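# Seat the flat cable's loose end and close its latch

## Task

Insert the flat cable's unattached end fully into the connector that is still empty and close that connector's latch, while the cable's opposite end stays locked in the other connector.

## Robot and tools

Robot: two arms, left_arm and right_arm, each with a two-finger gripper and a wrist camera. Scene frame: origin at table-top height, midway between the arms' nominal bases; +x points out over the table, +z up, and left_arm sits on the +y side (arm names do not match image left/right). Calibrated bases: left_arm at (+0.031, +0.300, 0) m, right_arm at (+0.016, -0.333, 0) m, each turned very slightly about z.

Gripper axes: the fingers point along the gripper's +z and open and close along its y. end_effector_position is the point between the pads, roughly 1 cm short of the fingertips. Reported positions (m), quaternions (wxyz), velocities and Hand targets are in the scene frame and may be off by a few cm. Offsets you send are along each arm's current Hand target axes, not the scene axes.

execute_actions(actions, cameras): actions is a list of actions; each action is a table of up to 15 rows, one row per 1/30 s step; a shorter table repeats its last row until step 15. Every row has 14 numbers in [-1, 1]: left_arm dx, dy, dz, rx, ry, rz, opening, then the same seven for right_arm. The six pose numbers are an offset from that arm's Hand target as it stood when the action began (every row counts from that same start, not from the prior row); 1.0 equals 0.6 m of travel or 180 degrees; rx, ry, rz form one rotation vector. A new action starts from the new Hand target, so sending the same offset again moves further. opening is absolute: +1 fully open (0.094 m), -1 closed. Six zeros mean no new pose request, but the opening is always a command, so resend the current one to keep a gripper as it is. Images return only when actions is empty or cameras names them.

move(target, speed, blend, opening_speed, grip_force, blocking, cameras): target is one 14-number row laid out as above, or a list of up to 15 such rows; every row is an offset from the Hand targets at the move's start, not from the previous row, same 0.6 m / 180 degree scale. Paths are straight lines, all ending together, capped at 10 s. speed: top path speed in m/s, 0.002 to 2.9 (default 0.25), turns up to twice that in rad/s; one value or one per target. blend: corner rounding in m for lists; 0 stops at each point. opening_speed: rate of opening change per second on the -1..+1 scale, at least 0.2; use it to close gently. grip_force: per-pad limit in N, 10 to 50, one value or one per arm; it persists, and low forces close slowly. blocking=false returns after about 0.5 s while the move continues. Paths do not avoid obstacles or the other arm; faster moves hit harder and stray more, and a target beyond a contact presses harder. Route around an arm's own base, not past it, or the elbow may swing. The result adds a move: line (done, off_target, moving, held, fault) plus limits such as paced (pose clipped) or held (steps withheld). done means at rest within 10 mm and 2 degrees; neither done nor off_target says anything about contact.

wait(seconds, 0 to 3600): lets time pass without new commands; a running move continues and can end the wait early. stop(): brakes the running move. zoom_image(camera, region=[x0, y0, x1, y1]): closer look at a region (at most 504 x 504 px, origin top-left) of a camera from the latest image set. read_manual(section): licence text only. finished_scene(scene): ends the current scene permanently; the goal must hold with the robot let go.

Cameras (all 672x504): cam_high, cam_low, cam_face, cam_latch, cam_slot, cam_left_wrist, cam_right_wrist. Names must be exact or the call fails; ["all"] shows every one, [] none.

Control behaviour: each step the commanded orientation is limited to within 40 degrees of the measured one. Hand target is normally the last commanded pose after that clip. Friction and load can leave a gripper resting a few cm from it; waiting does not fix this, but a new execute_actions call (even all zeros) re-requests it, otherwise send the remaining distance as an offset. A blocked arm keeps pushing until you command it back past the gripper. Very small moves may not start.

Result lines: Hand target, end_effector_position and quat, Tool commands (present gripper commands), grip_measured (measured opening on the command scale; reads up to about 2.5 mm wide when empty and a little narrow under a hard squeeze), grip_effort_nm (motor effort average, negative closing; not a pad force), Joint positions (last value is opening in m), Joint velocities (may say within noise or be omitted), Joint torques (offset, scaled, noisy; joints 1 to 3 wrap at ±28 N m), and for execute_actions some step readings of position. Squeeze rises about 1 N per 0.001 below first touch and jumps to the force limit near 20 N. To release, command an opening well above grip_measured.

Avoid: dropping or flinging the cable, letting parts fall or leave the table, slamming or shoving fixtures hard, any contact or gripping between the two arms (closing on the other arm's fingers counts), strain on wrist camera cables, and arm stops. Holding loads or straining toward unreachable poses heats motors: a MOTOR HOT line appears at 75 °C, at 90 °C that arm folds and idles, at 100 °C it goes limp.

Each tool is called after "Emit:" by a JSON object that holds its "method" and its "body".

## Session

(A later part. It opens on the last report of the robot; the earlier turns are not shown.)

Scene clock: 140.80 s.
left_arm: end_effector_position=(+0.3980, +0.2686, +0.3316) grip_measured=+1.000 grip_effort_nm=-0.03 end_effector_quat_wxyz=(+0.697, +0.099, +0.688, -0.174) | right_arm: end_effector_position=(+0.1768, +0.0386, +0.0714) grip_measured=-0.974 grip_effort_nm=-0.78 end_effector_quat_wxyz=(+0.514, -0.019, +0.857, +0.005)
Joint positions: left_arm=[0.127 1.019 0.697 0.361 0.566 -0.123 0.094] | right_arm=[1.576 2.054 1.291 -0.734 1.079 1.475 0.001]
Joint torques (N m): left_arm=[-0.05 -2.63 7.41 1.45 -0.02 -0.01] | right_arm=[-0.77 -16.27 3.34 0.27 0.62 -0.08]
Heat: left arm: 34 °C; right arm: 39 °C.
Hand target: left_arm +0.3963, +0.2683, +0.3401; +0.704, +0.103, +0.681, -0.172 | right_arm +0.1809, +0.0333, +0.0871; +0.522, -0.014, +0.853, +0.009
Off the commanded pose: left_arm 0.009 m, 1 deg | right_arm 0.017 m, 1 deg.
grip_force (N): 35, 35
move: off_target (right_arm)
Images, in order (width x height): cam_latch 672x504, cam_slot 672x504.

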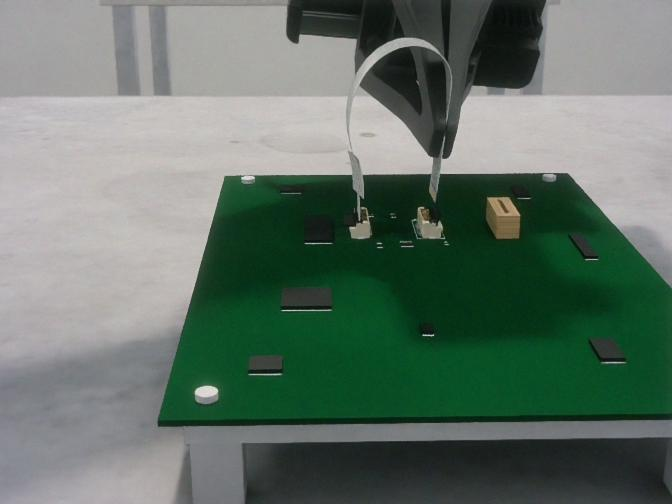

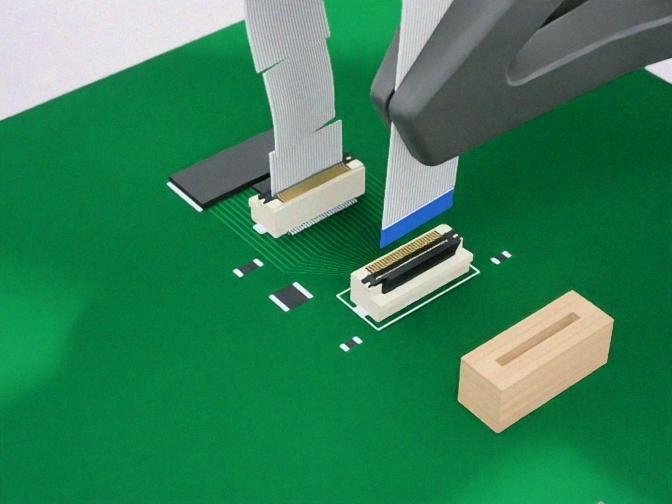

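Emit:
{"method": "move", "body": {"target": [0,0,0,0,0,0,1,0.0183,0.0065,0.0078,0,0,0,-1], "speed": 0.03, "cameras": ["cam_slot","cam_latch"]}}

Emit:
{"method": "zoom_image", "body": {"camera": "cam_slot", "region": [320, 170, 490, 320]}}

Emit:
{"method": "zoom_image", "body": {"camera": "cam_latch", "region": [370, 130, 490, 250]}}

Scene clock: 147.03 s.
left_arm: end_effector_position=(+0.3980, +0.2686, +0.3316) grip_measured=+1.000 grip_effort_nm=-0.03 end_effector_quat_wxyz=(+0.697, +0.099, +0.688, -0.174) | right_arm: end_effector_position=(+0.1768, +0.0397, +0.0714) grip_measured=-0.974 grip_effort_nm=-0.79 end_effector_quat_wxyz=(+0.514, -0.018, +0.857, +0.008)
Joint positions: left_arm=[0.127 1.019 0.697 0.361 0.566 -0.123 0.094] | right_arm=[1.576 2.054 1.291 -0.727 1.079 1.474 0.001]
Joint torques (N m): left_arm=[-0.06 -2.66 7.46 1.43 0 -0.01] | right_arm=[-0.53 -12.88 3.64 0.49 0.57 0]
Heat: left arm: 34 °C; right arm: 38 °C.
Hand target: left_arm +0.3963, +0.2683, +0.3401; +0.704, +0.103, +0.681, -0.172 | right_arm +0.1800, +0.0372, +0.0752; +0.522, -0.014, +0.853, +0.009
Off the commanded pose: left_arm 0.009 m, 1 deg | right_arm 0.006 m, 1 deg.
grip_force (N): 35, 35
move: done
Images, in order (width x height): cam_latch 672x504, cam_slot 672x504.

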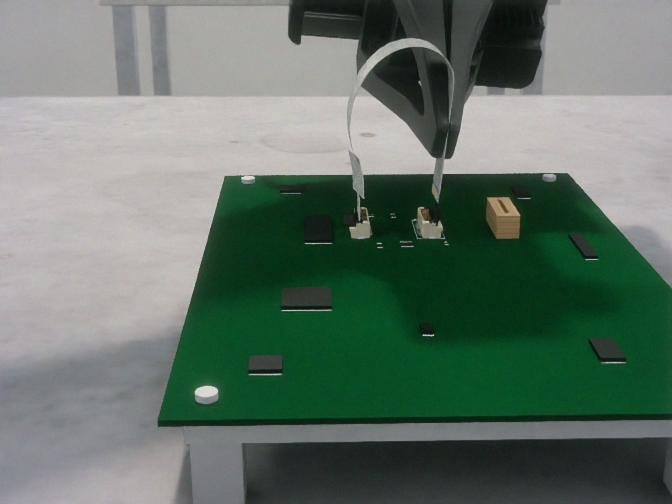

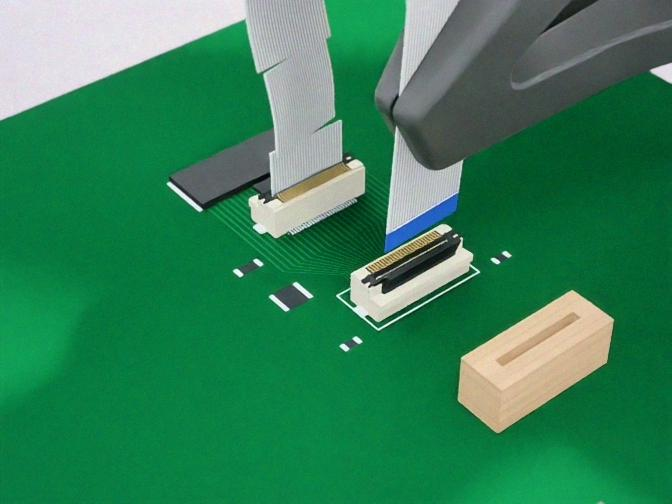

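Scaled by 2.965.

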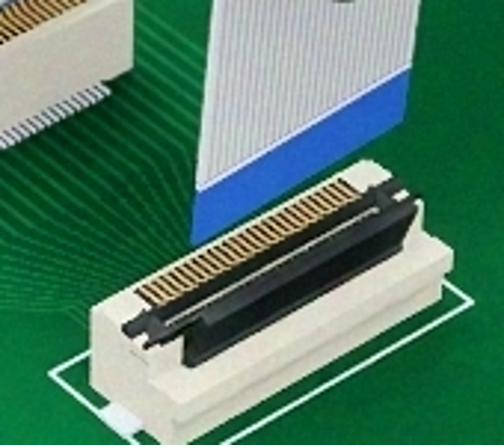

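Scaled by 4.200.

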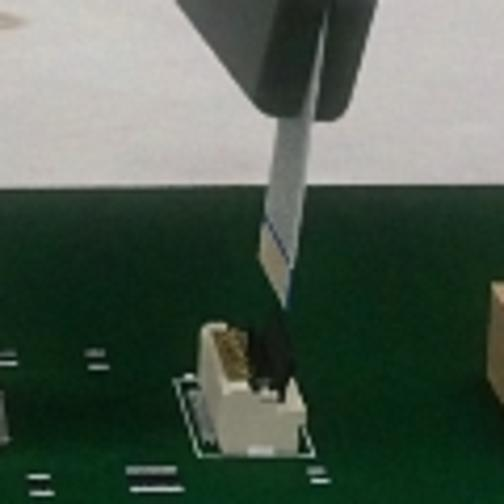

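Emit:
{"method": "move", "body": {"target": [0,0,0,0,0,0,1,0.0074,-0.005,0.0038,0,0,0,-1], "speed": 0.03, "cameras": ["cam_slot","cam_latch"]}}

Emit:
{"method": "zoom_image", "body": {"camera": "cam_slot", "region": [320, 170, 490, 320]}}

Emit:
{"method": "zoom_image", "body": {"camera": "cam_latch", "region": [370, 130, 490, 250]}}

Scene clock: 151.33 s.
left_arm: end_effector_position=(+0.3980, +0.2686, +0.3316) grip_measured=+1.000 grip_effort_nm=-0.03 end_effector_quat_wxyz=(+0.697, +0.099, +0.688, -0.174) | right_arm: end_effector_position=(+0.1767, +0.0372, +0.0667) grip_measured=-0.974 grip_effort_nm=-0.78 end_effector_quat_wxyz=(+0.514, -0.017, +0.857, +0.009)
Joint positions: left_arm=[0.127 1.019 0.697 0.361 0.566 -0.123 0.094] | right_arm=[1.576 2.054 1.269 -0.703 1.079 1.474 0.001]
Joint torques (N m): left_arm=[-0.06 -2.65 7.39 1.43 -0.01 -0.01] | right_arm=[-0.4 -12.81 3.51 0.49 0.65 -0.01]
Heat: left arm: 34 °C; right arm: 37 °C.
Hand target: left_arm +0.3963, +0.2683, +0.3401; +0.704, +0.103, +0.681, -0.172 | right_arm +0.1801, +0.0342, +0.0702; +0.522, -0.014, +0.853, +0.009
Off the commanded pose: left_arm 0.009 m, 1 deg | right_arm 0.006 m, 1 deg.
grip_force (N): 35, 35
move: done
Images, in order (width x height): cam_latch 672x504, cam_slot 672x504.

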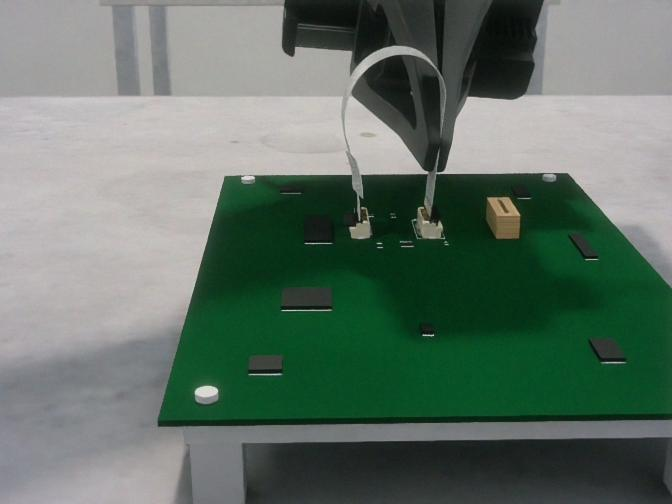

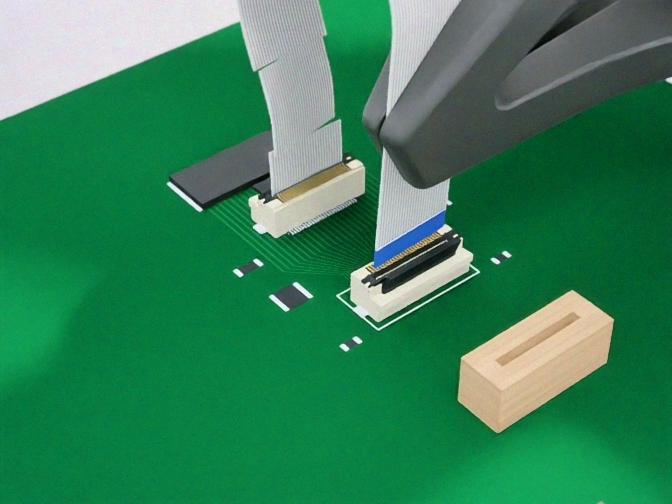

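Scaled by 2.965.

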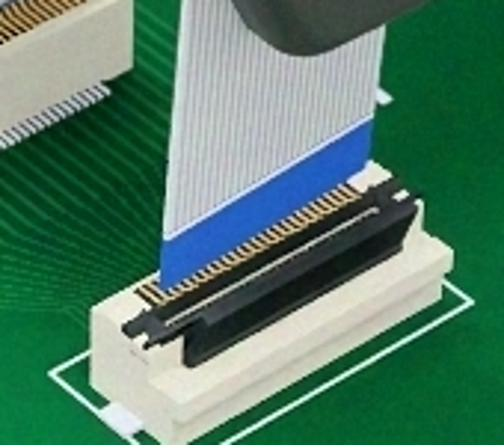

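Scaled by 4.200.

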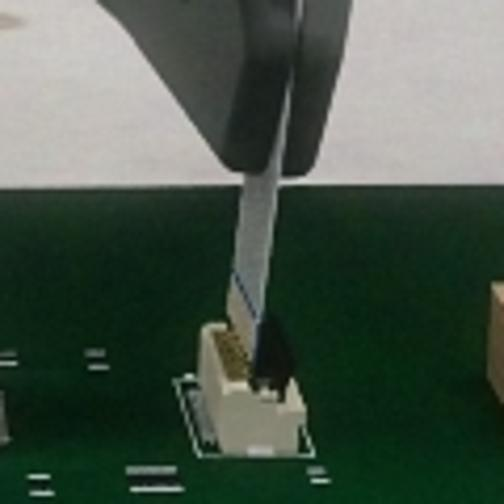

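Emit:
{"method": "move", "body": {"target": [0,0,0,0,0,0,1,0.0039,0.001,0.0,0,0,0,-1], "speed": 0.03, "cameras": ["cam_slot","cam_latch"]}}

Emit:
{"method": "zoom_image", "body": {"camera": "cam_slot", "region": [320, 170, 490, 320]}}

Emit:
{"method": "zoom_image", "body": {"camera": "cam_latch", "region": [370, 130, 490, 250]}}

Scene clock: 155.40 s.
left_arm: end_effector_position=(+0.3980, +0.2686, +0.3316) grip_measured=+1.000 grip_effort_nm=-0.03 end_effector_quat_wxyz=(+0.697, +0.099, +0.688, -0.174) | right_arm: end_effector_position=(+0.1767, +0.0374, +0.0667) grip_measured=-0.974 grip_effort_nm=-0.79 end_effector_quat_wxyz=(+0.514, -0.017, +0.857, +0.009)
Joint positions: left_arm=[0.127 1.019 0.697 0.361 0.566 -0.123 0.094] | right_arm=[1.576 2.054 1.269 -0.702 1.079 1.474 0.001]
Joint torques (N m): left_arm=[-0.05 -2.65 7.45 1.42 -0.01 -0.01] | right_arm=[-0.25 -12.18 3.7 0.47 0.61 0.06]
Heat: left arm: 34 °C; right arm: 37 °C.
Hand target: left_arm +0.3963, +0.2683, +0.3401; +0.704, +0.103, +0.681, -0.172 | right_arm +0.1790, +0.0347, +0.0681; +0.522, -0.014, +0.853, +0.009
Off the commanded pose: left_arm 0.009 m, 1 deg | right_arm 0.004 m, 1 deg.
grip_force (N): 35, 35
move: done
Images, in order (width x height): cam_latch 672x504, cam_slot 672x504.

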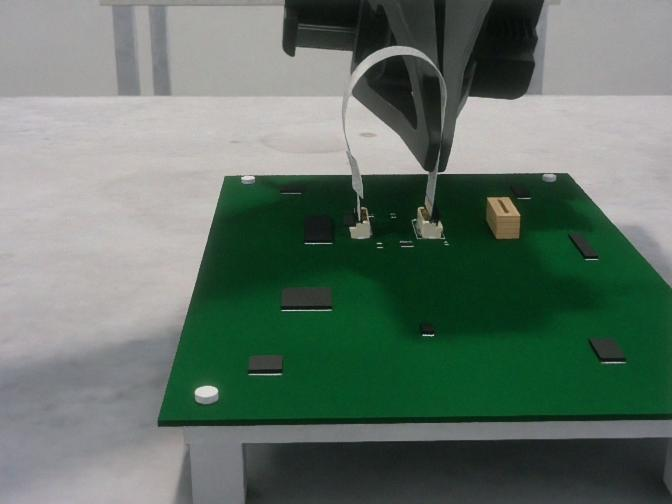

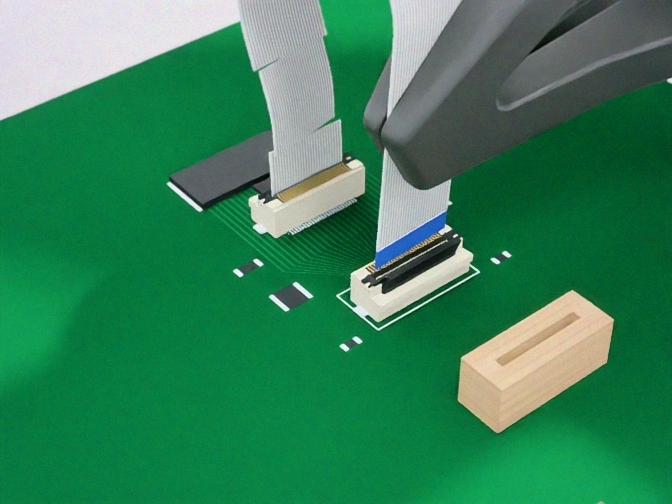

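Scaled by 2.965.

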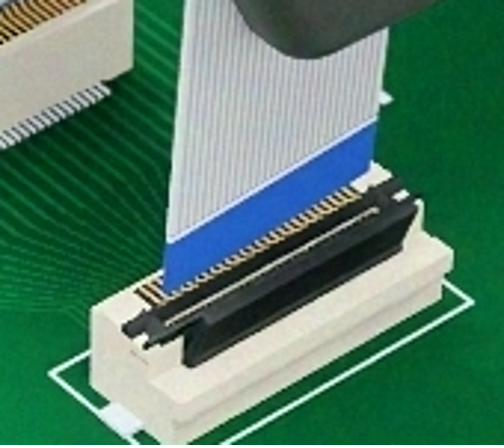

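Scaled by 4.200.

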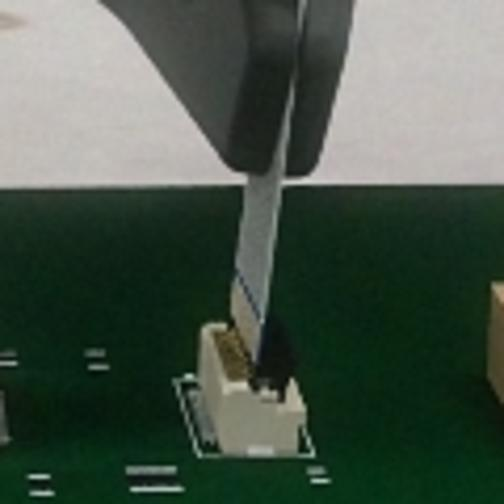

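Emit:
{"method": "move", "body": {"target": [0,0,0,0,0,0,1,0.0052,-0.0005,0.0008,0,0,0,-1], "speed": 0.03, "cameras": ["cam_slot","cam_latch"]}}

Emit:
{"method": "zoom_image", "body": {"camera": "cam_slot", "region": [320, 170, 490, 320]}}

Emit:
{"method": "zoom_image", "body": {"camera": "cam_latch", "region": [370, 130, 490, 250]}}

Scene clock: 158.63 s.
left_arm: end_effector_position=(+0.3980, +0.2686, +0.3316) grip_measured=+1.000 grip_effort_nm=-0.03 end_effector_quat_wxyz=(+0.697, +0.099, +0.688, -0.174) | right_arm: end_effector_position=(+0.1767, +0.0382, +0.0668) grip_measured=-0.974 grip_effort_nm=-0.79 end_effector_quat_wxyz=(+0.514, -0.016, +0.857, +0.011)
Joint positions: left_arm=[0.127 1.019 0.697 0.361 0.566 -0.123 0.094] | right_arm=[1.576 2.054 1.269 -0.697 1.079 1.474 0.001]
Joint torques (N m): left_arm=[-0.05 -2.67 7.42 1.44 -0.01 -0.01] | right_arm=[0.1 -11.52 3.11 0.49 0.61 0.15]
Heat: left arm: 34 °C; right arm: 36 °C.
Hand target: left_arm +0.3963, +0.2683, +0.3401; +0.704, +0.103, +0.681, -0.172 | right_arm +0.1780, +0.0344, +0.0651; +0.522, -0.014, +0.853, +0.009
Off the commanded pose: left_arm 0.009 m, 1 deg | right_arm 0.004 m, 1 deg.
grip_force (N): 35, 35
move: done
Images, in order (width x height): cam_latch 672x504, cam_slot 672x504.

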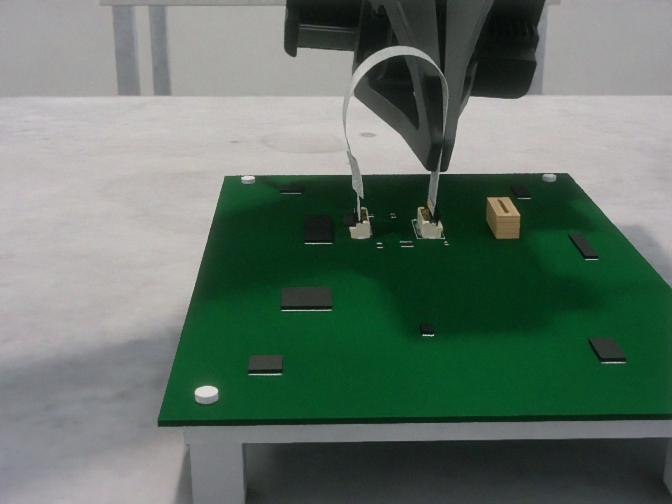

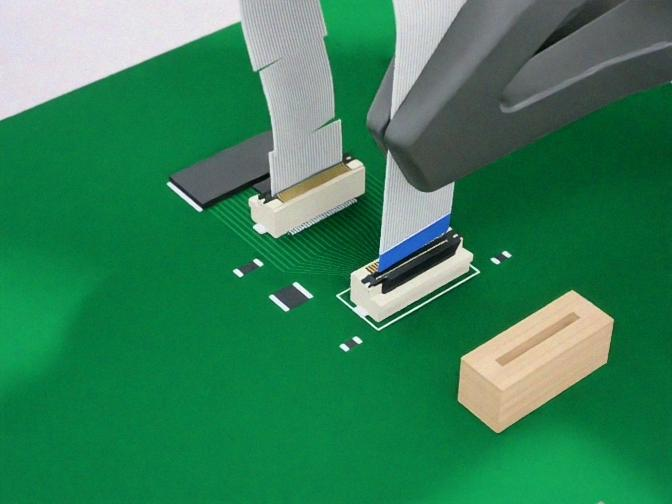

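Scaled by 2.965.

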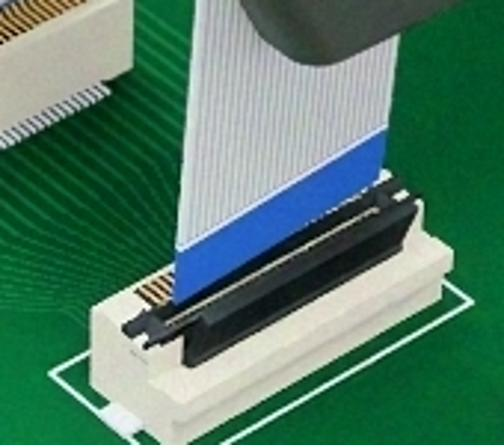

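Scaled by 4.200.

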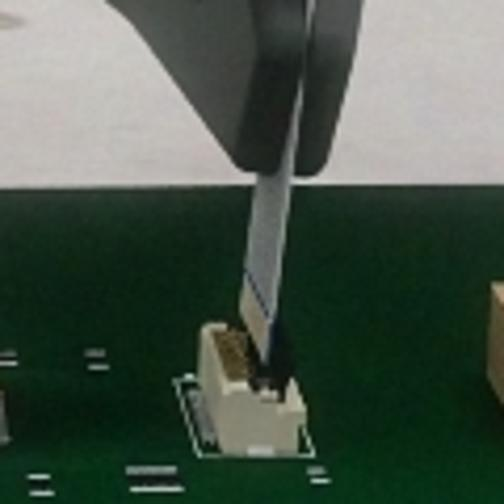

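Emit:
{"method": "move", "body": {"target": [0,0,0,0,0,0,1,0.0052,-0.003,0.0008,0,0,0,-1], "speed": 0.03, "cameras": ["cam_slot","cam_latch"]}}

Emit:
{"method": "zoom_image", "body": {"camera": "cam_slot", "region": [320, 170, 490, 320]}}

Emit:
{"method": "zoom_image", "body": {"camera": "cam_latch", "region": [370, 130, 490, 250]}}

Scene clock: 162.27 s.
left_arm: end_effector_position=(+0.3980, +0.2686, +0.3316) grip_measured=+1.000 grip_effort_nm=-0.04 end_effector_quat_wxyz=(+0.697, +0.099, +0.688, -0.174) | right_arm: end_effector_position=(+0.1767, +0.0361, +0.0636) grip_measured=-0.974 grip_effort_nm=-0.79 end_effector_quat_wxyz=(+0.514, -0.015, +0.857, +0.012)
Joint positions: left_arm=[0.127 1.019 0.697 0.361 0.566 -0.123 0.094] | right_arm=[1.576 2.054 1.255 -0.683 1.079 1.477 0.001]
Joint torques (N m): left_arm=[-0.02 -2.67 7.43 1.44 -0.01 -0.02] | right_arm=[0.38 -11.47 3.25 0.46 0.62 0.15]
Heat: left arm: 34 °C; right arm: 36 °C.
Hand target: left_arm +0.3963, +0.2683, +0.3401; +0.704, +0.103, +0.681, -0.172 | right_arm +0.1771, +0.0325, +0.0621; +0.522, -0.014, +0.853, +0.009
Off the commanded pose: left_arm 0.009 m, 1 deg | right_arm 0.004 m, 1 deg.
grip_force (N): 35, 35
move: done
Images, in order (width x height): cam_latch 672x504, cam_slot 672x504.

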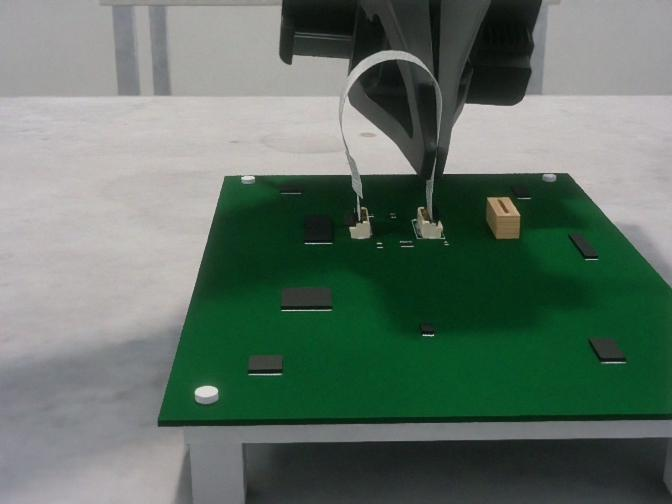

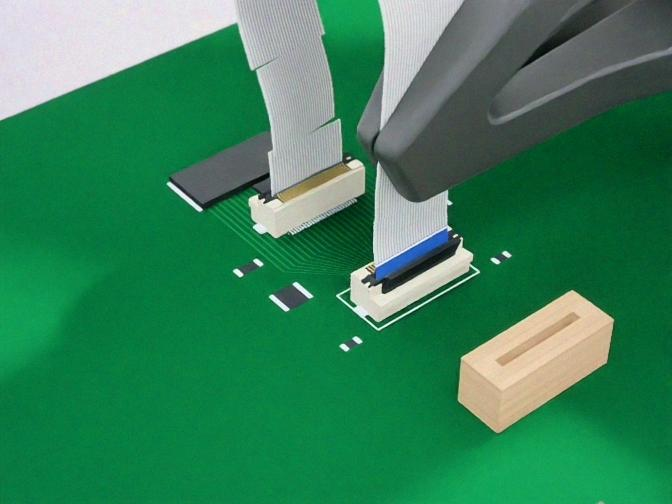

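Scaled by 2.965.

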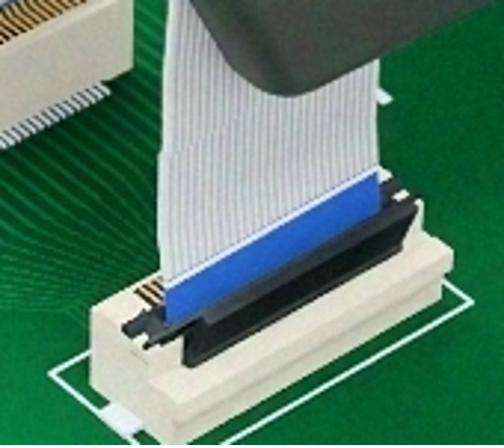

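Scaled by 4.200.

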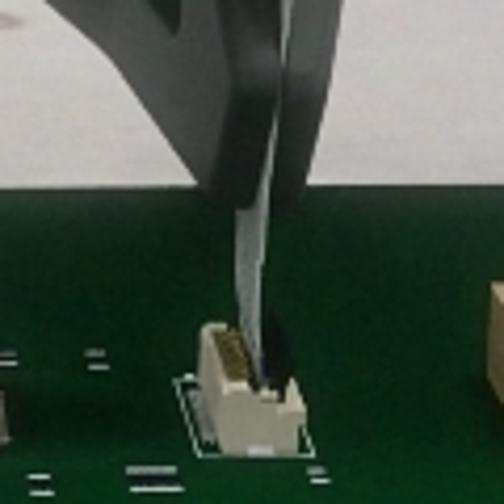

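Emit:
{"method": "move", "body": {"target": [0,0,0,0,0,0,1,0.0083,0.0005,0.0018,0,0,0,-1], "speed": 0.03, "cameras": ["cam_slot","cam_latch"]}}

Emit:
{"method": "zoom_image", "body": {"camera": "cam_slot", "region": [320, 170, 490, 320]}}

Emit:
{"method": "zoom_image", "body": {"camera": "cam_latch", "region": [370, 130, 490, 250]}}

Scene clock: 166.20 s.
left_arm: end_effector_position=(+0.3980, +0.2686, +0.3316) grip_measured=+1.000 grip_effort_nm=-0.03 end_effector_quat_wxyz=(+0.697, +0.099, +0.688, -0.174) | right_arm: end_effector_position=(+0.1767, +0.0371, +0.0637) grip_measured=-0.974 grip_effort_nm=-0.79 end_effector_quat_wxyz=(+0.514, -0.010, +0.857, +0.016)
Joint positions: left_arm=[0.127 1.019 0.697 0.361 0.566 -0.123 0.094] | right_arm=[1.576 2.054 1.255 -0.677 1.079 1.483 0.001]
Joint torques (N m): left_arm=[-0.05 -2.62 7.42 1.43 -0.02 -0.02] | right_arm=[0.68 -10.26 3.02 0.43 0.64 0.17]
Heat: left arm: 34 °C; right arm: 36 °C.
Hand target: left_arm +0.3963, +0.2683, +0.3401; +0.704, +0.103, +0.681, -0.172 | right_arm +0.1758, +0.0328, +0.0572; +0.522, -0.014, +0.853, +0.009
Off the commanded pose: left_arm 0.009 m, 1 deg | right_arm 0.008 m, 1 deg.
grip_force (N): 35, 35
move: done
Images, in order (width x height): cam_latch 672x504, cam_slot 672x504.

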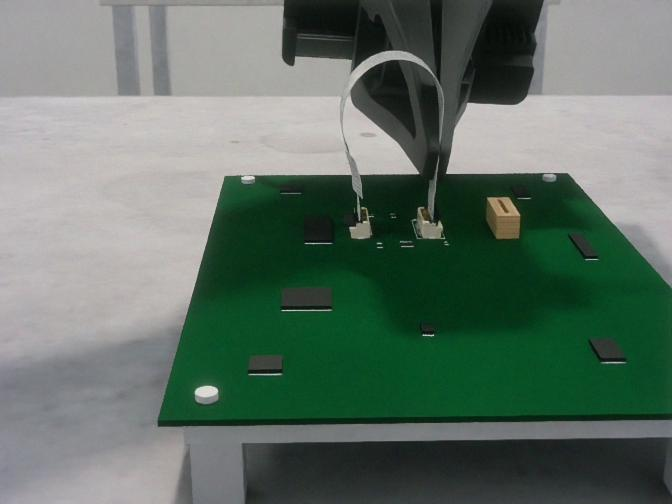

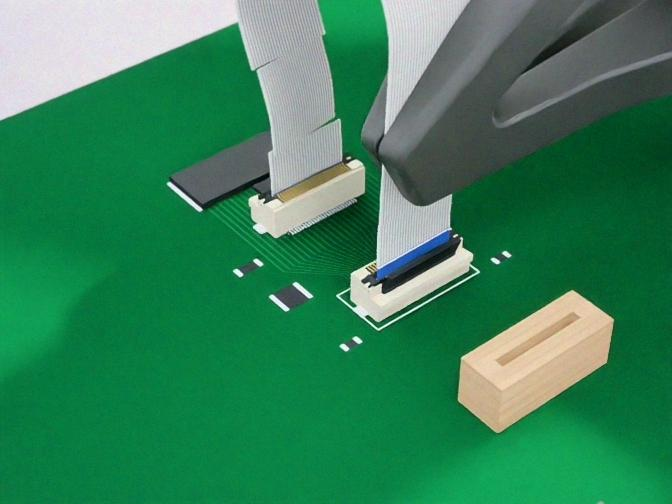

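Scaled by 2.965.

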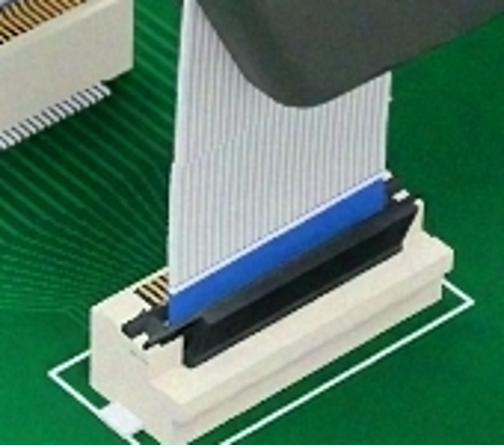

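Scaled by 4.200.

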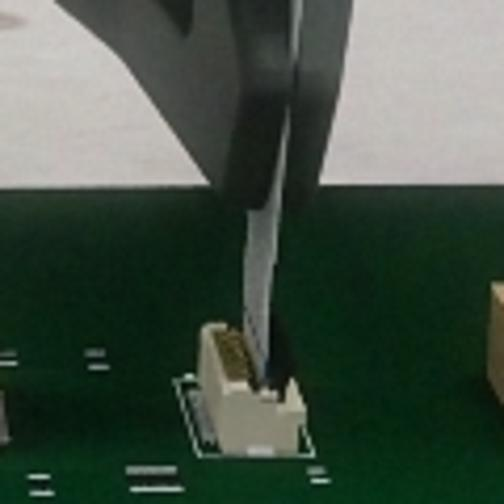

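Well aligned now. Push down more.

Emit:
{"method": "move", "body": {"target": [0,0,0,0,0,0,1,0.0105,-0.001,0.0053,0,0,0,-1], "speed": 0.03, "cameras": ["cam_slot","cam_latch"]}}

Emit:
{"method": "zoom_image", "body": {"camera": "cam_slot", "region": [320, 170, 490, 320]}}

Scene clock: 169.27 s.
left_arm: end_effector_position=(+0.3980, +0.2686, +0.3316) grip_measured=+1.000 grip_effort_nm=-0.03 end_effector_quat_wxyz=(+0.697, +0.099, +0.688, -0.174) | right_arm: end_effector_position=(+0.1764, +0.0371, +0.0611) grip_measured=-0.974 grip_effort_nm=-0.78 end_effector_quat_wxyz=(+0.518, -0.009, +0.855, +0.020)
Joint positions: left_arm=[0.127 1.019 0.697 0.361 0.566 -0.123 0.094] | right_arm=[1.578 2.058 1.241 -0.652 1.087 1.485 0.001]
Joint torques (N m): left_arm=[-0.03 -2.65 7.43 1.43 0 -0.02] | right_arm=[0.44 -9.39 3.14 0.49 0.54 0.16]
Heat: left arm: 34 °C; right arm: 35 °C.
Hand target: left_arm +0.3963, +0.2683, +0.3401; +0.704, +0.103, +0.681, -0.172 | right_arm +0.1758, +0.0323, +0.0502; +0.522, -0.014, +0.853, +0.009
Off the commanded pose: left_arm 0.009 m, 1 deg | right_arm 0.012 m, 2 deg.
grip_force (N): 35, 35
move: off_target (right_arm)
Images, in order (width x height): cam_latch 672x504, cam_slot 672x504.

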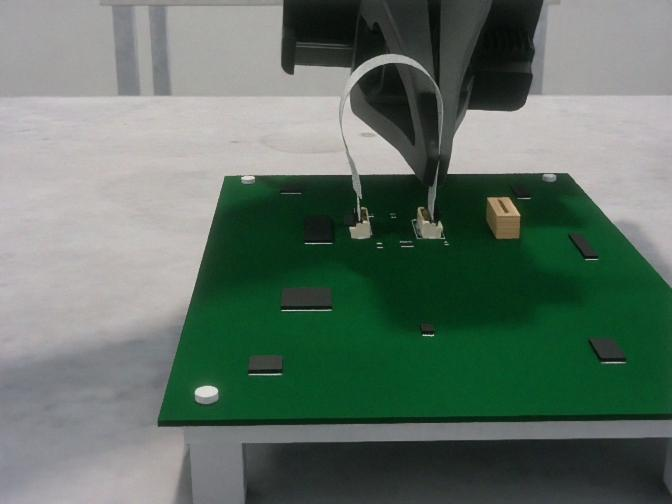

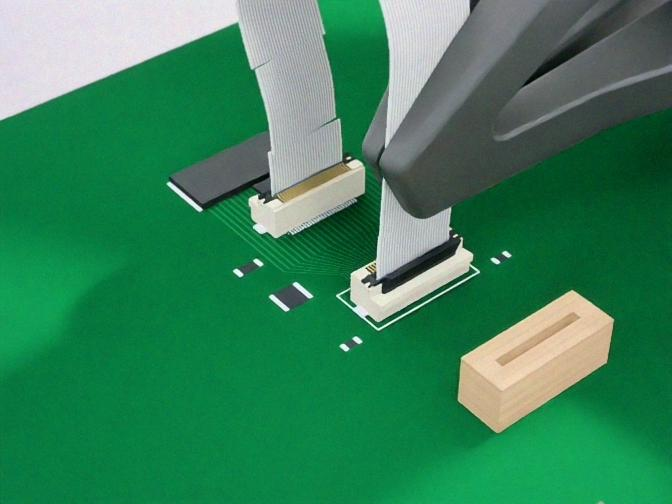

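Scaled by 2.965.

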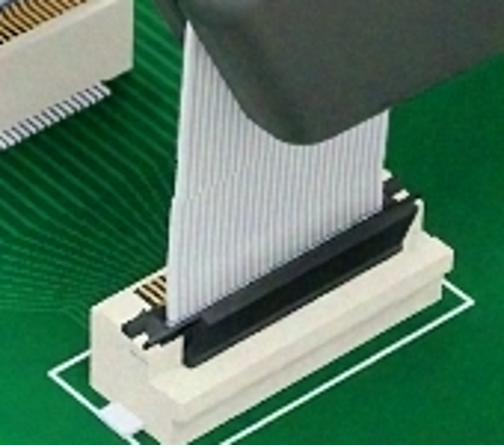

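Emit:
{"method": "move", "body": {"target": [0,0,0,0,0,0,1,0.016,-0.001,0.008,0,0,0,-1], "speed": 0.03, "cameras": ["cam_slot","cam_latch"]}}

Emit:
{"method": "zoom_image", "body": {"camera": "cam_slot", "region": [340, 190, 490, 310]}}

Emit:
{"method": "zoom_image", "body": {"camera": "cam_latch", "region": [390, 190, 470, 250]}}

Scene clock: 172.73 s.
left_arm: end_effector_position=(+0.3980, +0.2686, +0.3316) grip_measured=+1.000 grip_effort_nm=-0.03 end_effector_quat_wxyz=(+0.697, +0.099, +0.688, -0.174) | right_arm: end_effector_position=(+0.1760, +0.0385, +0.0602) grip_measured=-0.974 grip_effort_nm=-0.78 end_effector_quat_wxyz=(+0.530, -0.008, +0.848, +0.026)
Joint positions: left_arm=[0.127 1.019 0.697 0.361 0.566 -0.123 0.094] | right_arm=[1.586 2.067 1.23 -0.622 1.115 1.487 0.001]
Joint torques (N m): left_arm=[-0.09 -2.63 7.43 1.44 -0.01 -0.02] | right_arm=[-0.21 -8.32 2.85 0.52 0.3 0.16]
Heat: left arm: 34 °C; right arm: 35 °C.
Hand target: left_arm +0.3963, +0.2683, +0.3401; +0.704, +0.103, +0.681, -0.172 | right_arm +0.1757, +0.0317, +0.0394; +0.522, -0.014, +0.853, +0.009
Off the commanded pose: left_arm 0.009 m, 1 deg | right_arm 0.022 m, 2 deg.
grip_force (N): 35, 35
move: off_target (right_arm)
Images, in order (width x height): cam_latch 672x504, cam_slot 672x504.

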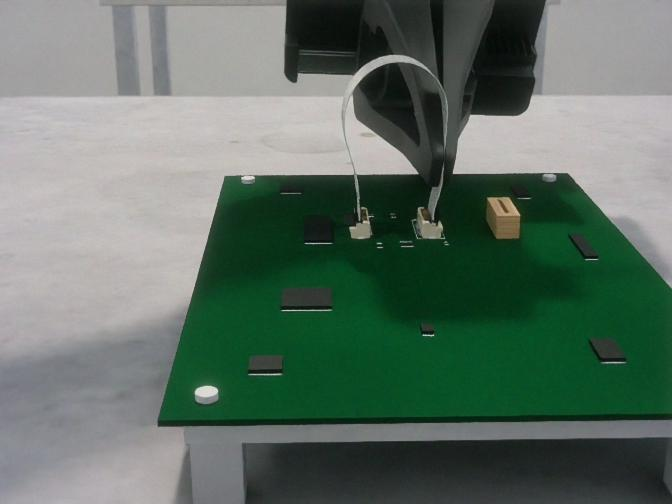

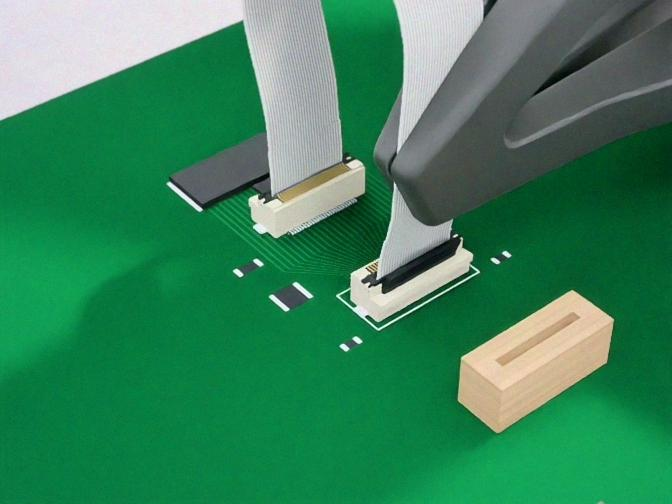

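Scaled by 3.360.

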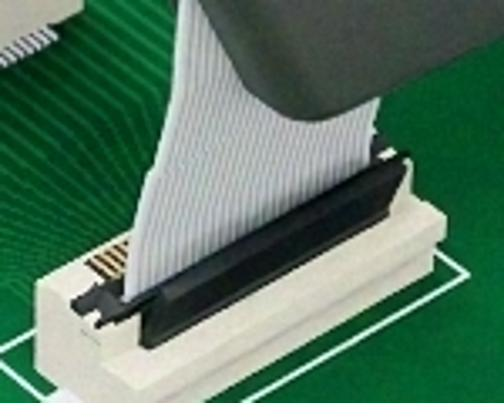

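Scaled by 6.300.

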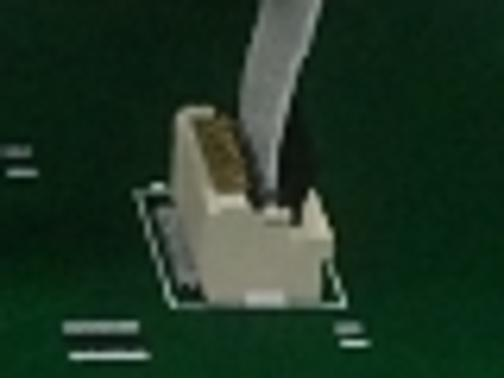

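Emit:
{"method": "move", "body": {"target": [[0,0,0,0,0,0,1,-0.0252,0.0075,-0.0129,0,0,0,-1],[0,0,0,0,0,0,1,-0.0252,0.0075,-0.0129,0,0,0,-0.2],[0,0,0,0,0,0,1,-0.0777,0.009,-0.1248,0,0,0,-0.2]], "speed": 0.06, "cameras": ["cam_slot","cam_latch"]}}

Emit:
{"method": "zoom_image", "body": {"camera": "cam_slot", "region": [340, 190, 490, 310]}}

Scene clock: 185.13 s.
left_arm: end_effector_position=(+0.3980, +0.2686, +0.3316) grip_measured=+1.000 grip_effort_nm=-0.04 end_effector_quat_wxyz=(+0.697, +0.099, +0.688, -0.174) | right_arm: end_effector_position=(+0.1321, +0.0279, +0.0991) grip_measured=-0.202 grip_effort_nm=0.08 end_effector_quat_wxyz=(+0.518, -0.026, +0.855, -0.014)
Joint positions: left_arm=[0.127 1.019 0.697 0.361 0.566 -0.123 0.094] | right_arm=[1.701 2.068 1.423 -1.14 1.076 1.756 0.037]
Joint torques (N m): left_arm=[-0.08 -2.65 7.43 1.43 0 -0.02] | right_arm=[0.66 -13.9 6.69 -0.23 0.56 0.16]
Heat: left arm: 35 °C; right arm: 35 °C.
Hand target: left_arm +0.3963, +0.2683, +0.3401; +0.704, +0.103, +0.681, -0.172 | right_arm +0.1301, +0.0354, +0.1150; +0.522, -0.014, +0.853, +0.009
Off the commanded pose: left_arm 0.009 m, 1 deg | right_arm 0.018 m, 3 deg.
grip_force (N): 35, 35
move: off_target (right_arm)
Images, in order (width x height): cam_latch 672x504, cam_slot 672x504.

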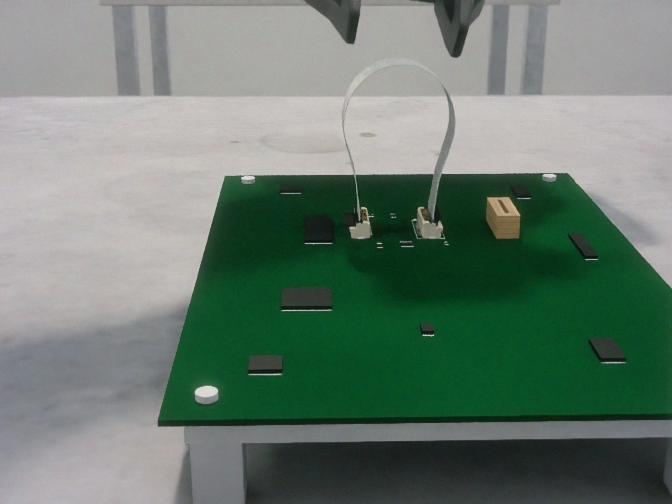

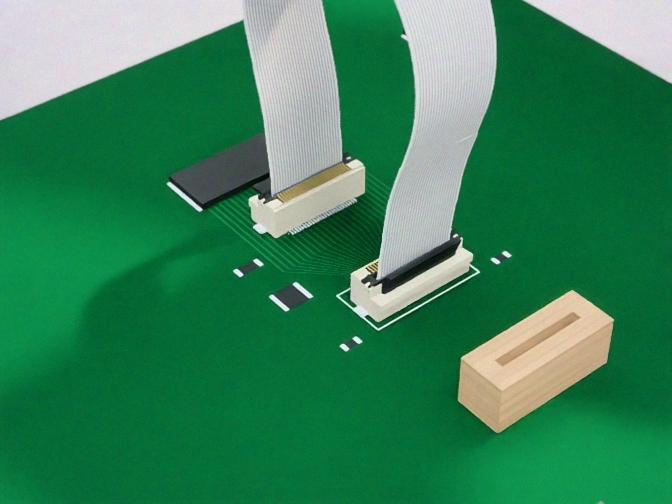

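Scaled by 3.360.

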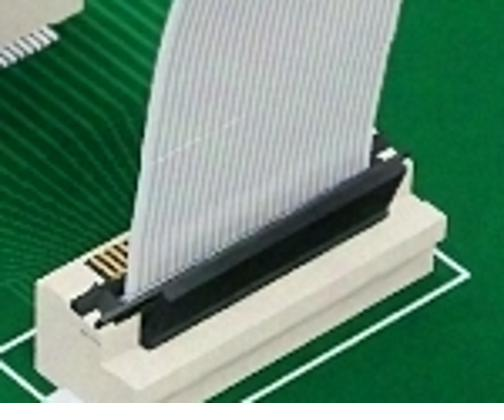

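Emit:
{"method": "move", "body": {"target": [0,0,0,0,0,0,1,-0.0224,0.0077,0.0257,0,0.15,0,-0.2], "speed": 0.08, "cameras": ["cam_slot","cam_latch","cam_right_wrist"]}}

Scene clock: 192.73 s.
left_arm: end_effector_position=(+0.3980, +0.2686, +0.3316) grip_measured=+1.000 grip_effort_nm=-0.04 end_effector_quat_wxyz=(+0.697, +0.099, +0.688, -0.174) | right_arm: end_effector_position=(+0.1457, +0.0344, +0.0943) grip_measured=-0.202 grip_effort_nm=0.08 end_effector_quat_wxyz=(+0.302, -0.025, +0.953, -0.022)
Joint positions: left_arm=[0.127 1.019 0.697 0.361 0.566 -0.123 0.094] | right_arm=[1.511 1.979 1.543 -1.118 0.614 1.442 0.037]
Joint torques (N m): left_arm=[-0.02 -2.65 7.39 1.44 -0.03 -0.01] | right_arm=[-0.53 -16.06 7.36 0.12 0.33 -0.1]
Heat: left arm: 35 °C; right arm: 36 °C.
Hand target: left_arm +0.3963, +0.2683, +0.3401; +0.704, +0.103, +0.681, -0.172 | right_arm +0.1497, +0.0407, +0.1199; +0.309, -0.016, +0.951, +0.006
Off the commanded pose: left_arm 0.009 m, 1 deg | right_arm 0.027 m, 3 deg.
grip_force (N): 35, 35
move: off_target (right_arm)
Images, in order (width x height): cam_latch 672x504, cam_slot 672x504, cam_right_wrist 672x504.

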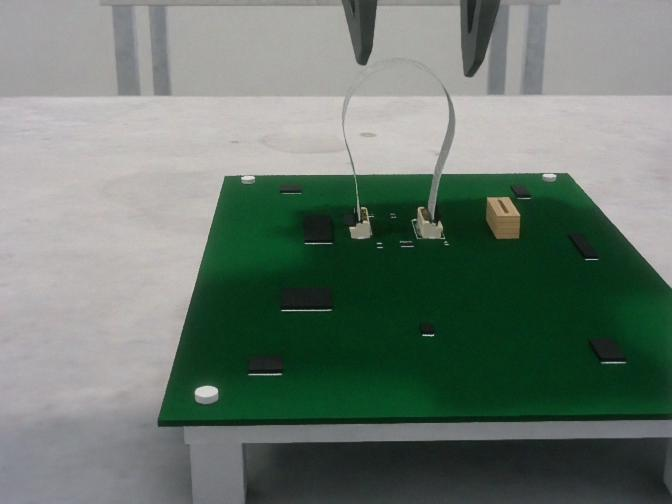

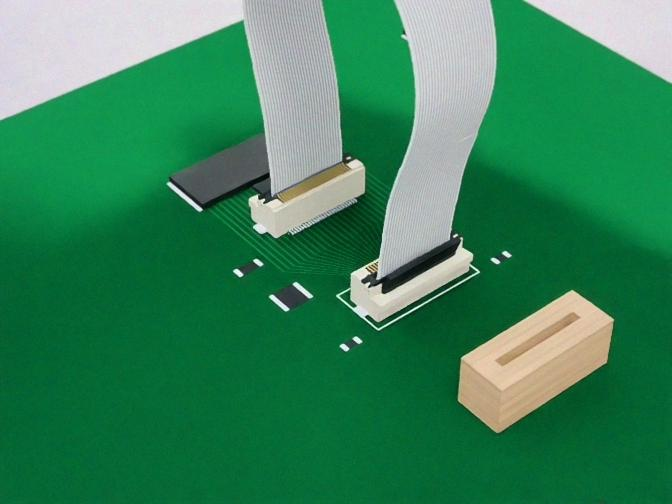

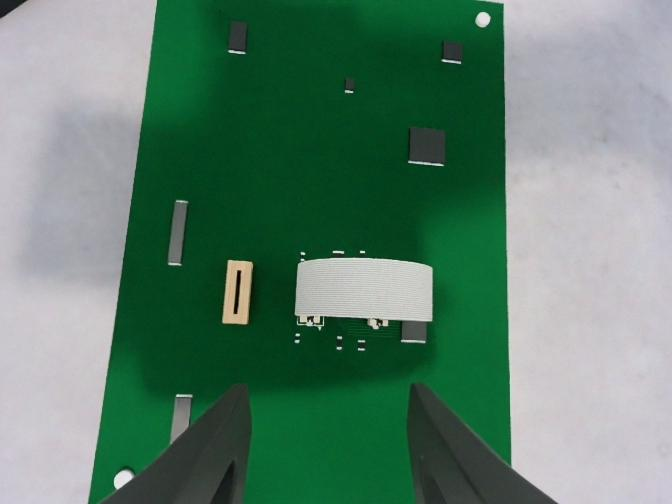

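Emit:
{"method": "move", "body": {"target": [0,0,0,0,0,0,1,-0.0295,-0.002,0.0422,0,0,0,-0.2], "speed": 0.06, "cameras": ["cam_slot","cam_latch"]}}

Scene clock: 200.10 s.
left_arm: end_effector_position=(+0.3980, +0.2686, +0.3316) grip_measured=+1.000 grip_effort_nm=-0.03 end_effector_quat_wxyz=(+0.697, +0.099, +0.688, -0.174) | right_arm: end_effector_position=(+0.1744, +0.0389, +0.0940) grip_measured=-0.202 grip_effort_nm=0.08 end_effector_quat_wxyz=(+0.300, -0.022, +0.954, -0.014)
Joint positions: left_arm=[0.127 1.019 0.697 0.361 0.566 -0.123 0.094] | right_arm=[1.434 1.979 1.543 -1.048 0.605 1.349 0.037]
Joint torques (N m): left_arm=[-0.05 -2.66 7.38 1.43 -0.01 -0.01] | right_arm=[-0.57 -15.75 4.96 0.47 0.39 -0.09]
Heat: left arm: 35 °C; right arm: 37 °C.
Hand target: left_arm +0.3963, +0.2683, +0.3401; +0.704, +0.103, +0.681, -0.172 | right_arm +0.1790, +0.0405, +0.1098; +0.309, -0.016, +0.951, +0.006
Off the commanded pose: left_arm 0.009 m, 1 deg | right_arm 0.016 m, 3 deg.
grip_force (N): 35, 35
move: off_target (right_arm)
Images, in order (width x height): cam_latch 672x504, cam_slot 672x504.

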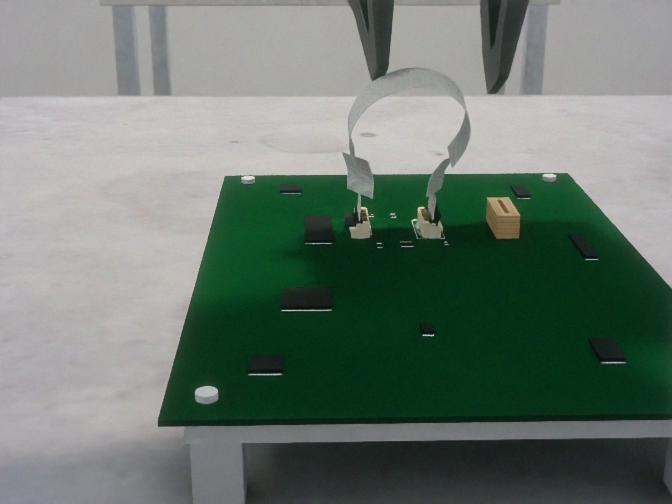

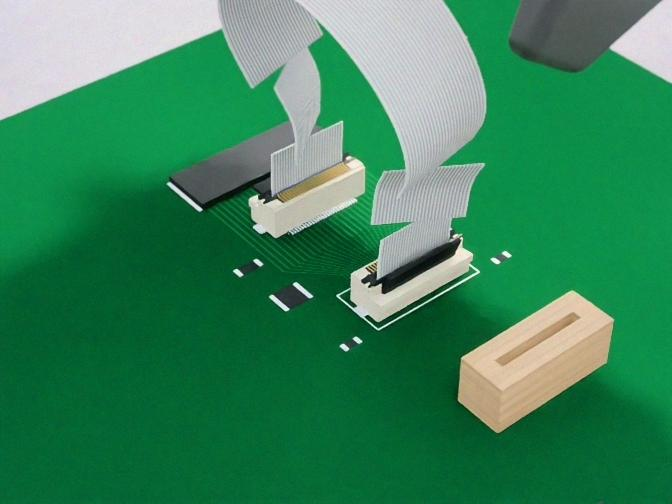

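Emit:
{"method": "move", "body": {"target": [[0,0,0,0,0,0,1,0.0477,0.0,-0.0342,0,0,0,-0.2],[0,0,0,0,0,0,1,0.1007,-0.004,0.0387,0,0,0,-0.2]], "speed": 0.06, "cameras": ["cam_face","cam_latch"]}}

Scene clock: 206.43 s.
left_arm: end_effector_position=(+0.3980, +0.2686, +0.3316) grip_measured=+1.000 grip_effort_nm=-0.03 end_effector_quat_wxyz=(+0.697, +0.099, +0.688, -0.174) | right_arm: end_effector_position=(+0.1431, +0.0394, +0.0587) grip_measured=-0.202 grip_effort_nm=0.08 end_effector_quat_wxyz=(+0.300, -0.017, +0.954, +0.009)
Joint positions: left_arm=[0.127 1.019 0.697 0.361 0.566 -0.123 0.094] | right_arm=[1.515 1.979 1.398 -0.909 0.604 1.443 0.037]
Joint torques (N m): left_arm=[-0.01 -2.65 7.34 1.43 -0.02 -0.02] | right_arm=[0.75 -11.21 3.85 0.46 0.45 0.11]
Heat: left arm: 35 °C; right arm: 37 °C.
Hand target: left_arm +0.3963, +0.2683, +0.3401; +0.704, +0.103, +0.681, -0.172 | right_arm +0.1437, +0.0371, +0.0556; +0.309, -0.016, +0.951, +0.006
Off the commanded pose: left_arm 0.009 m, 1 deg | right_arm 0.004 m, 1 deg.
grip_force (N): 35, 35
move: done

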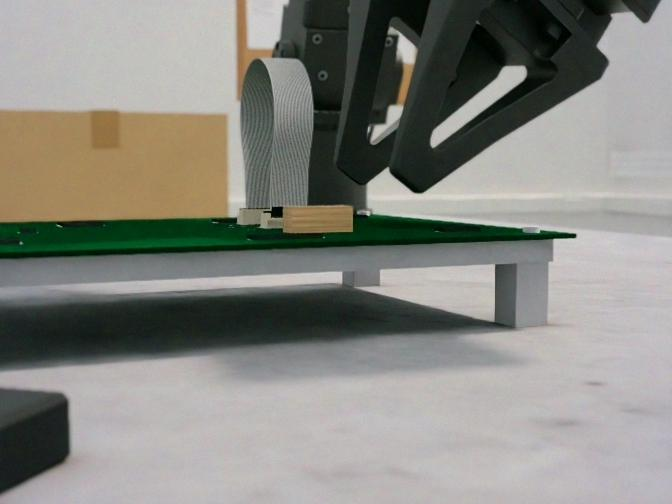

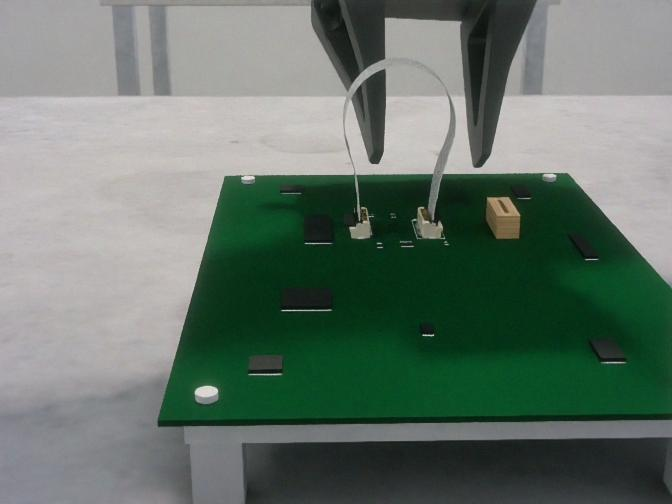

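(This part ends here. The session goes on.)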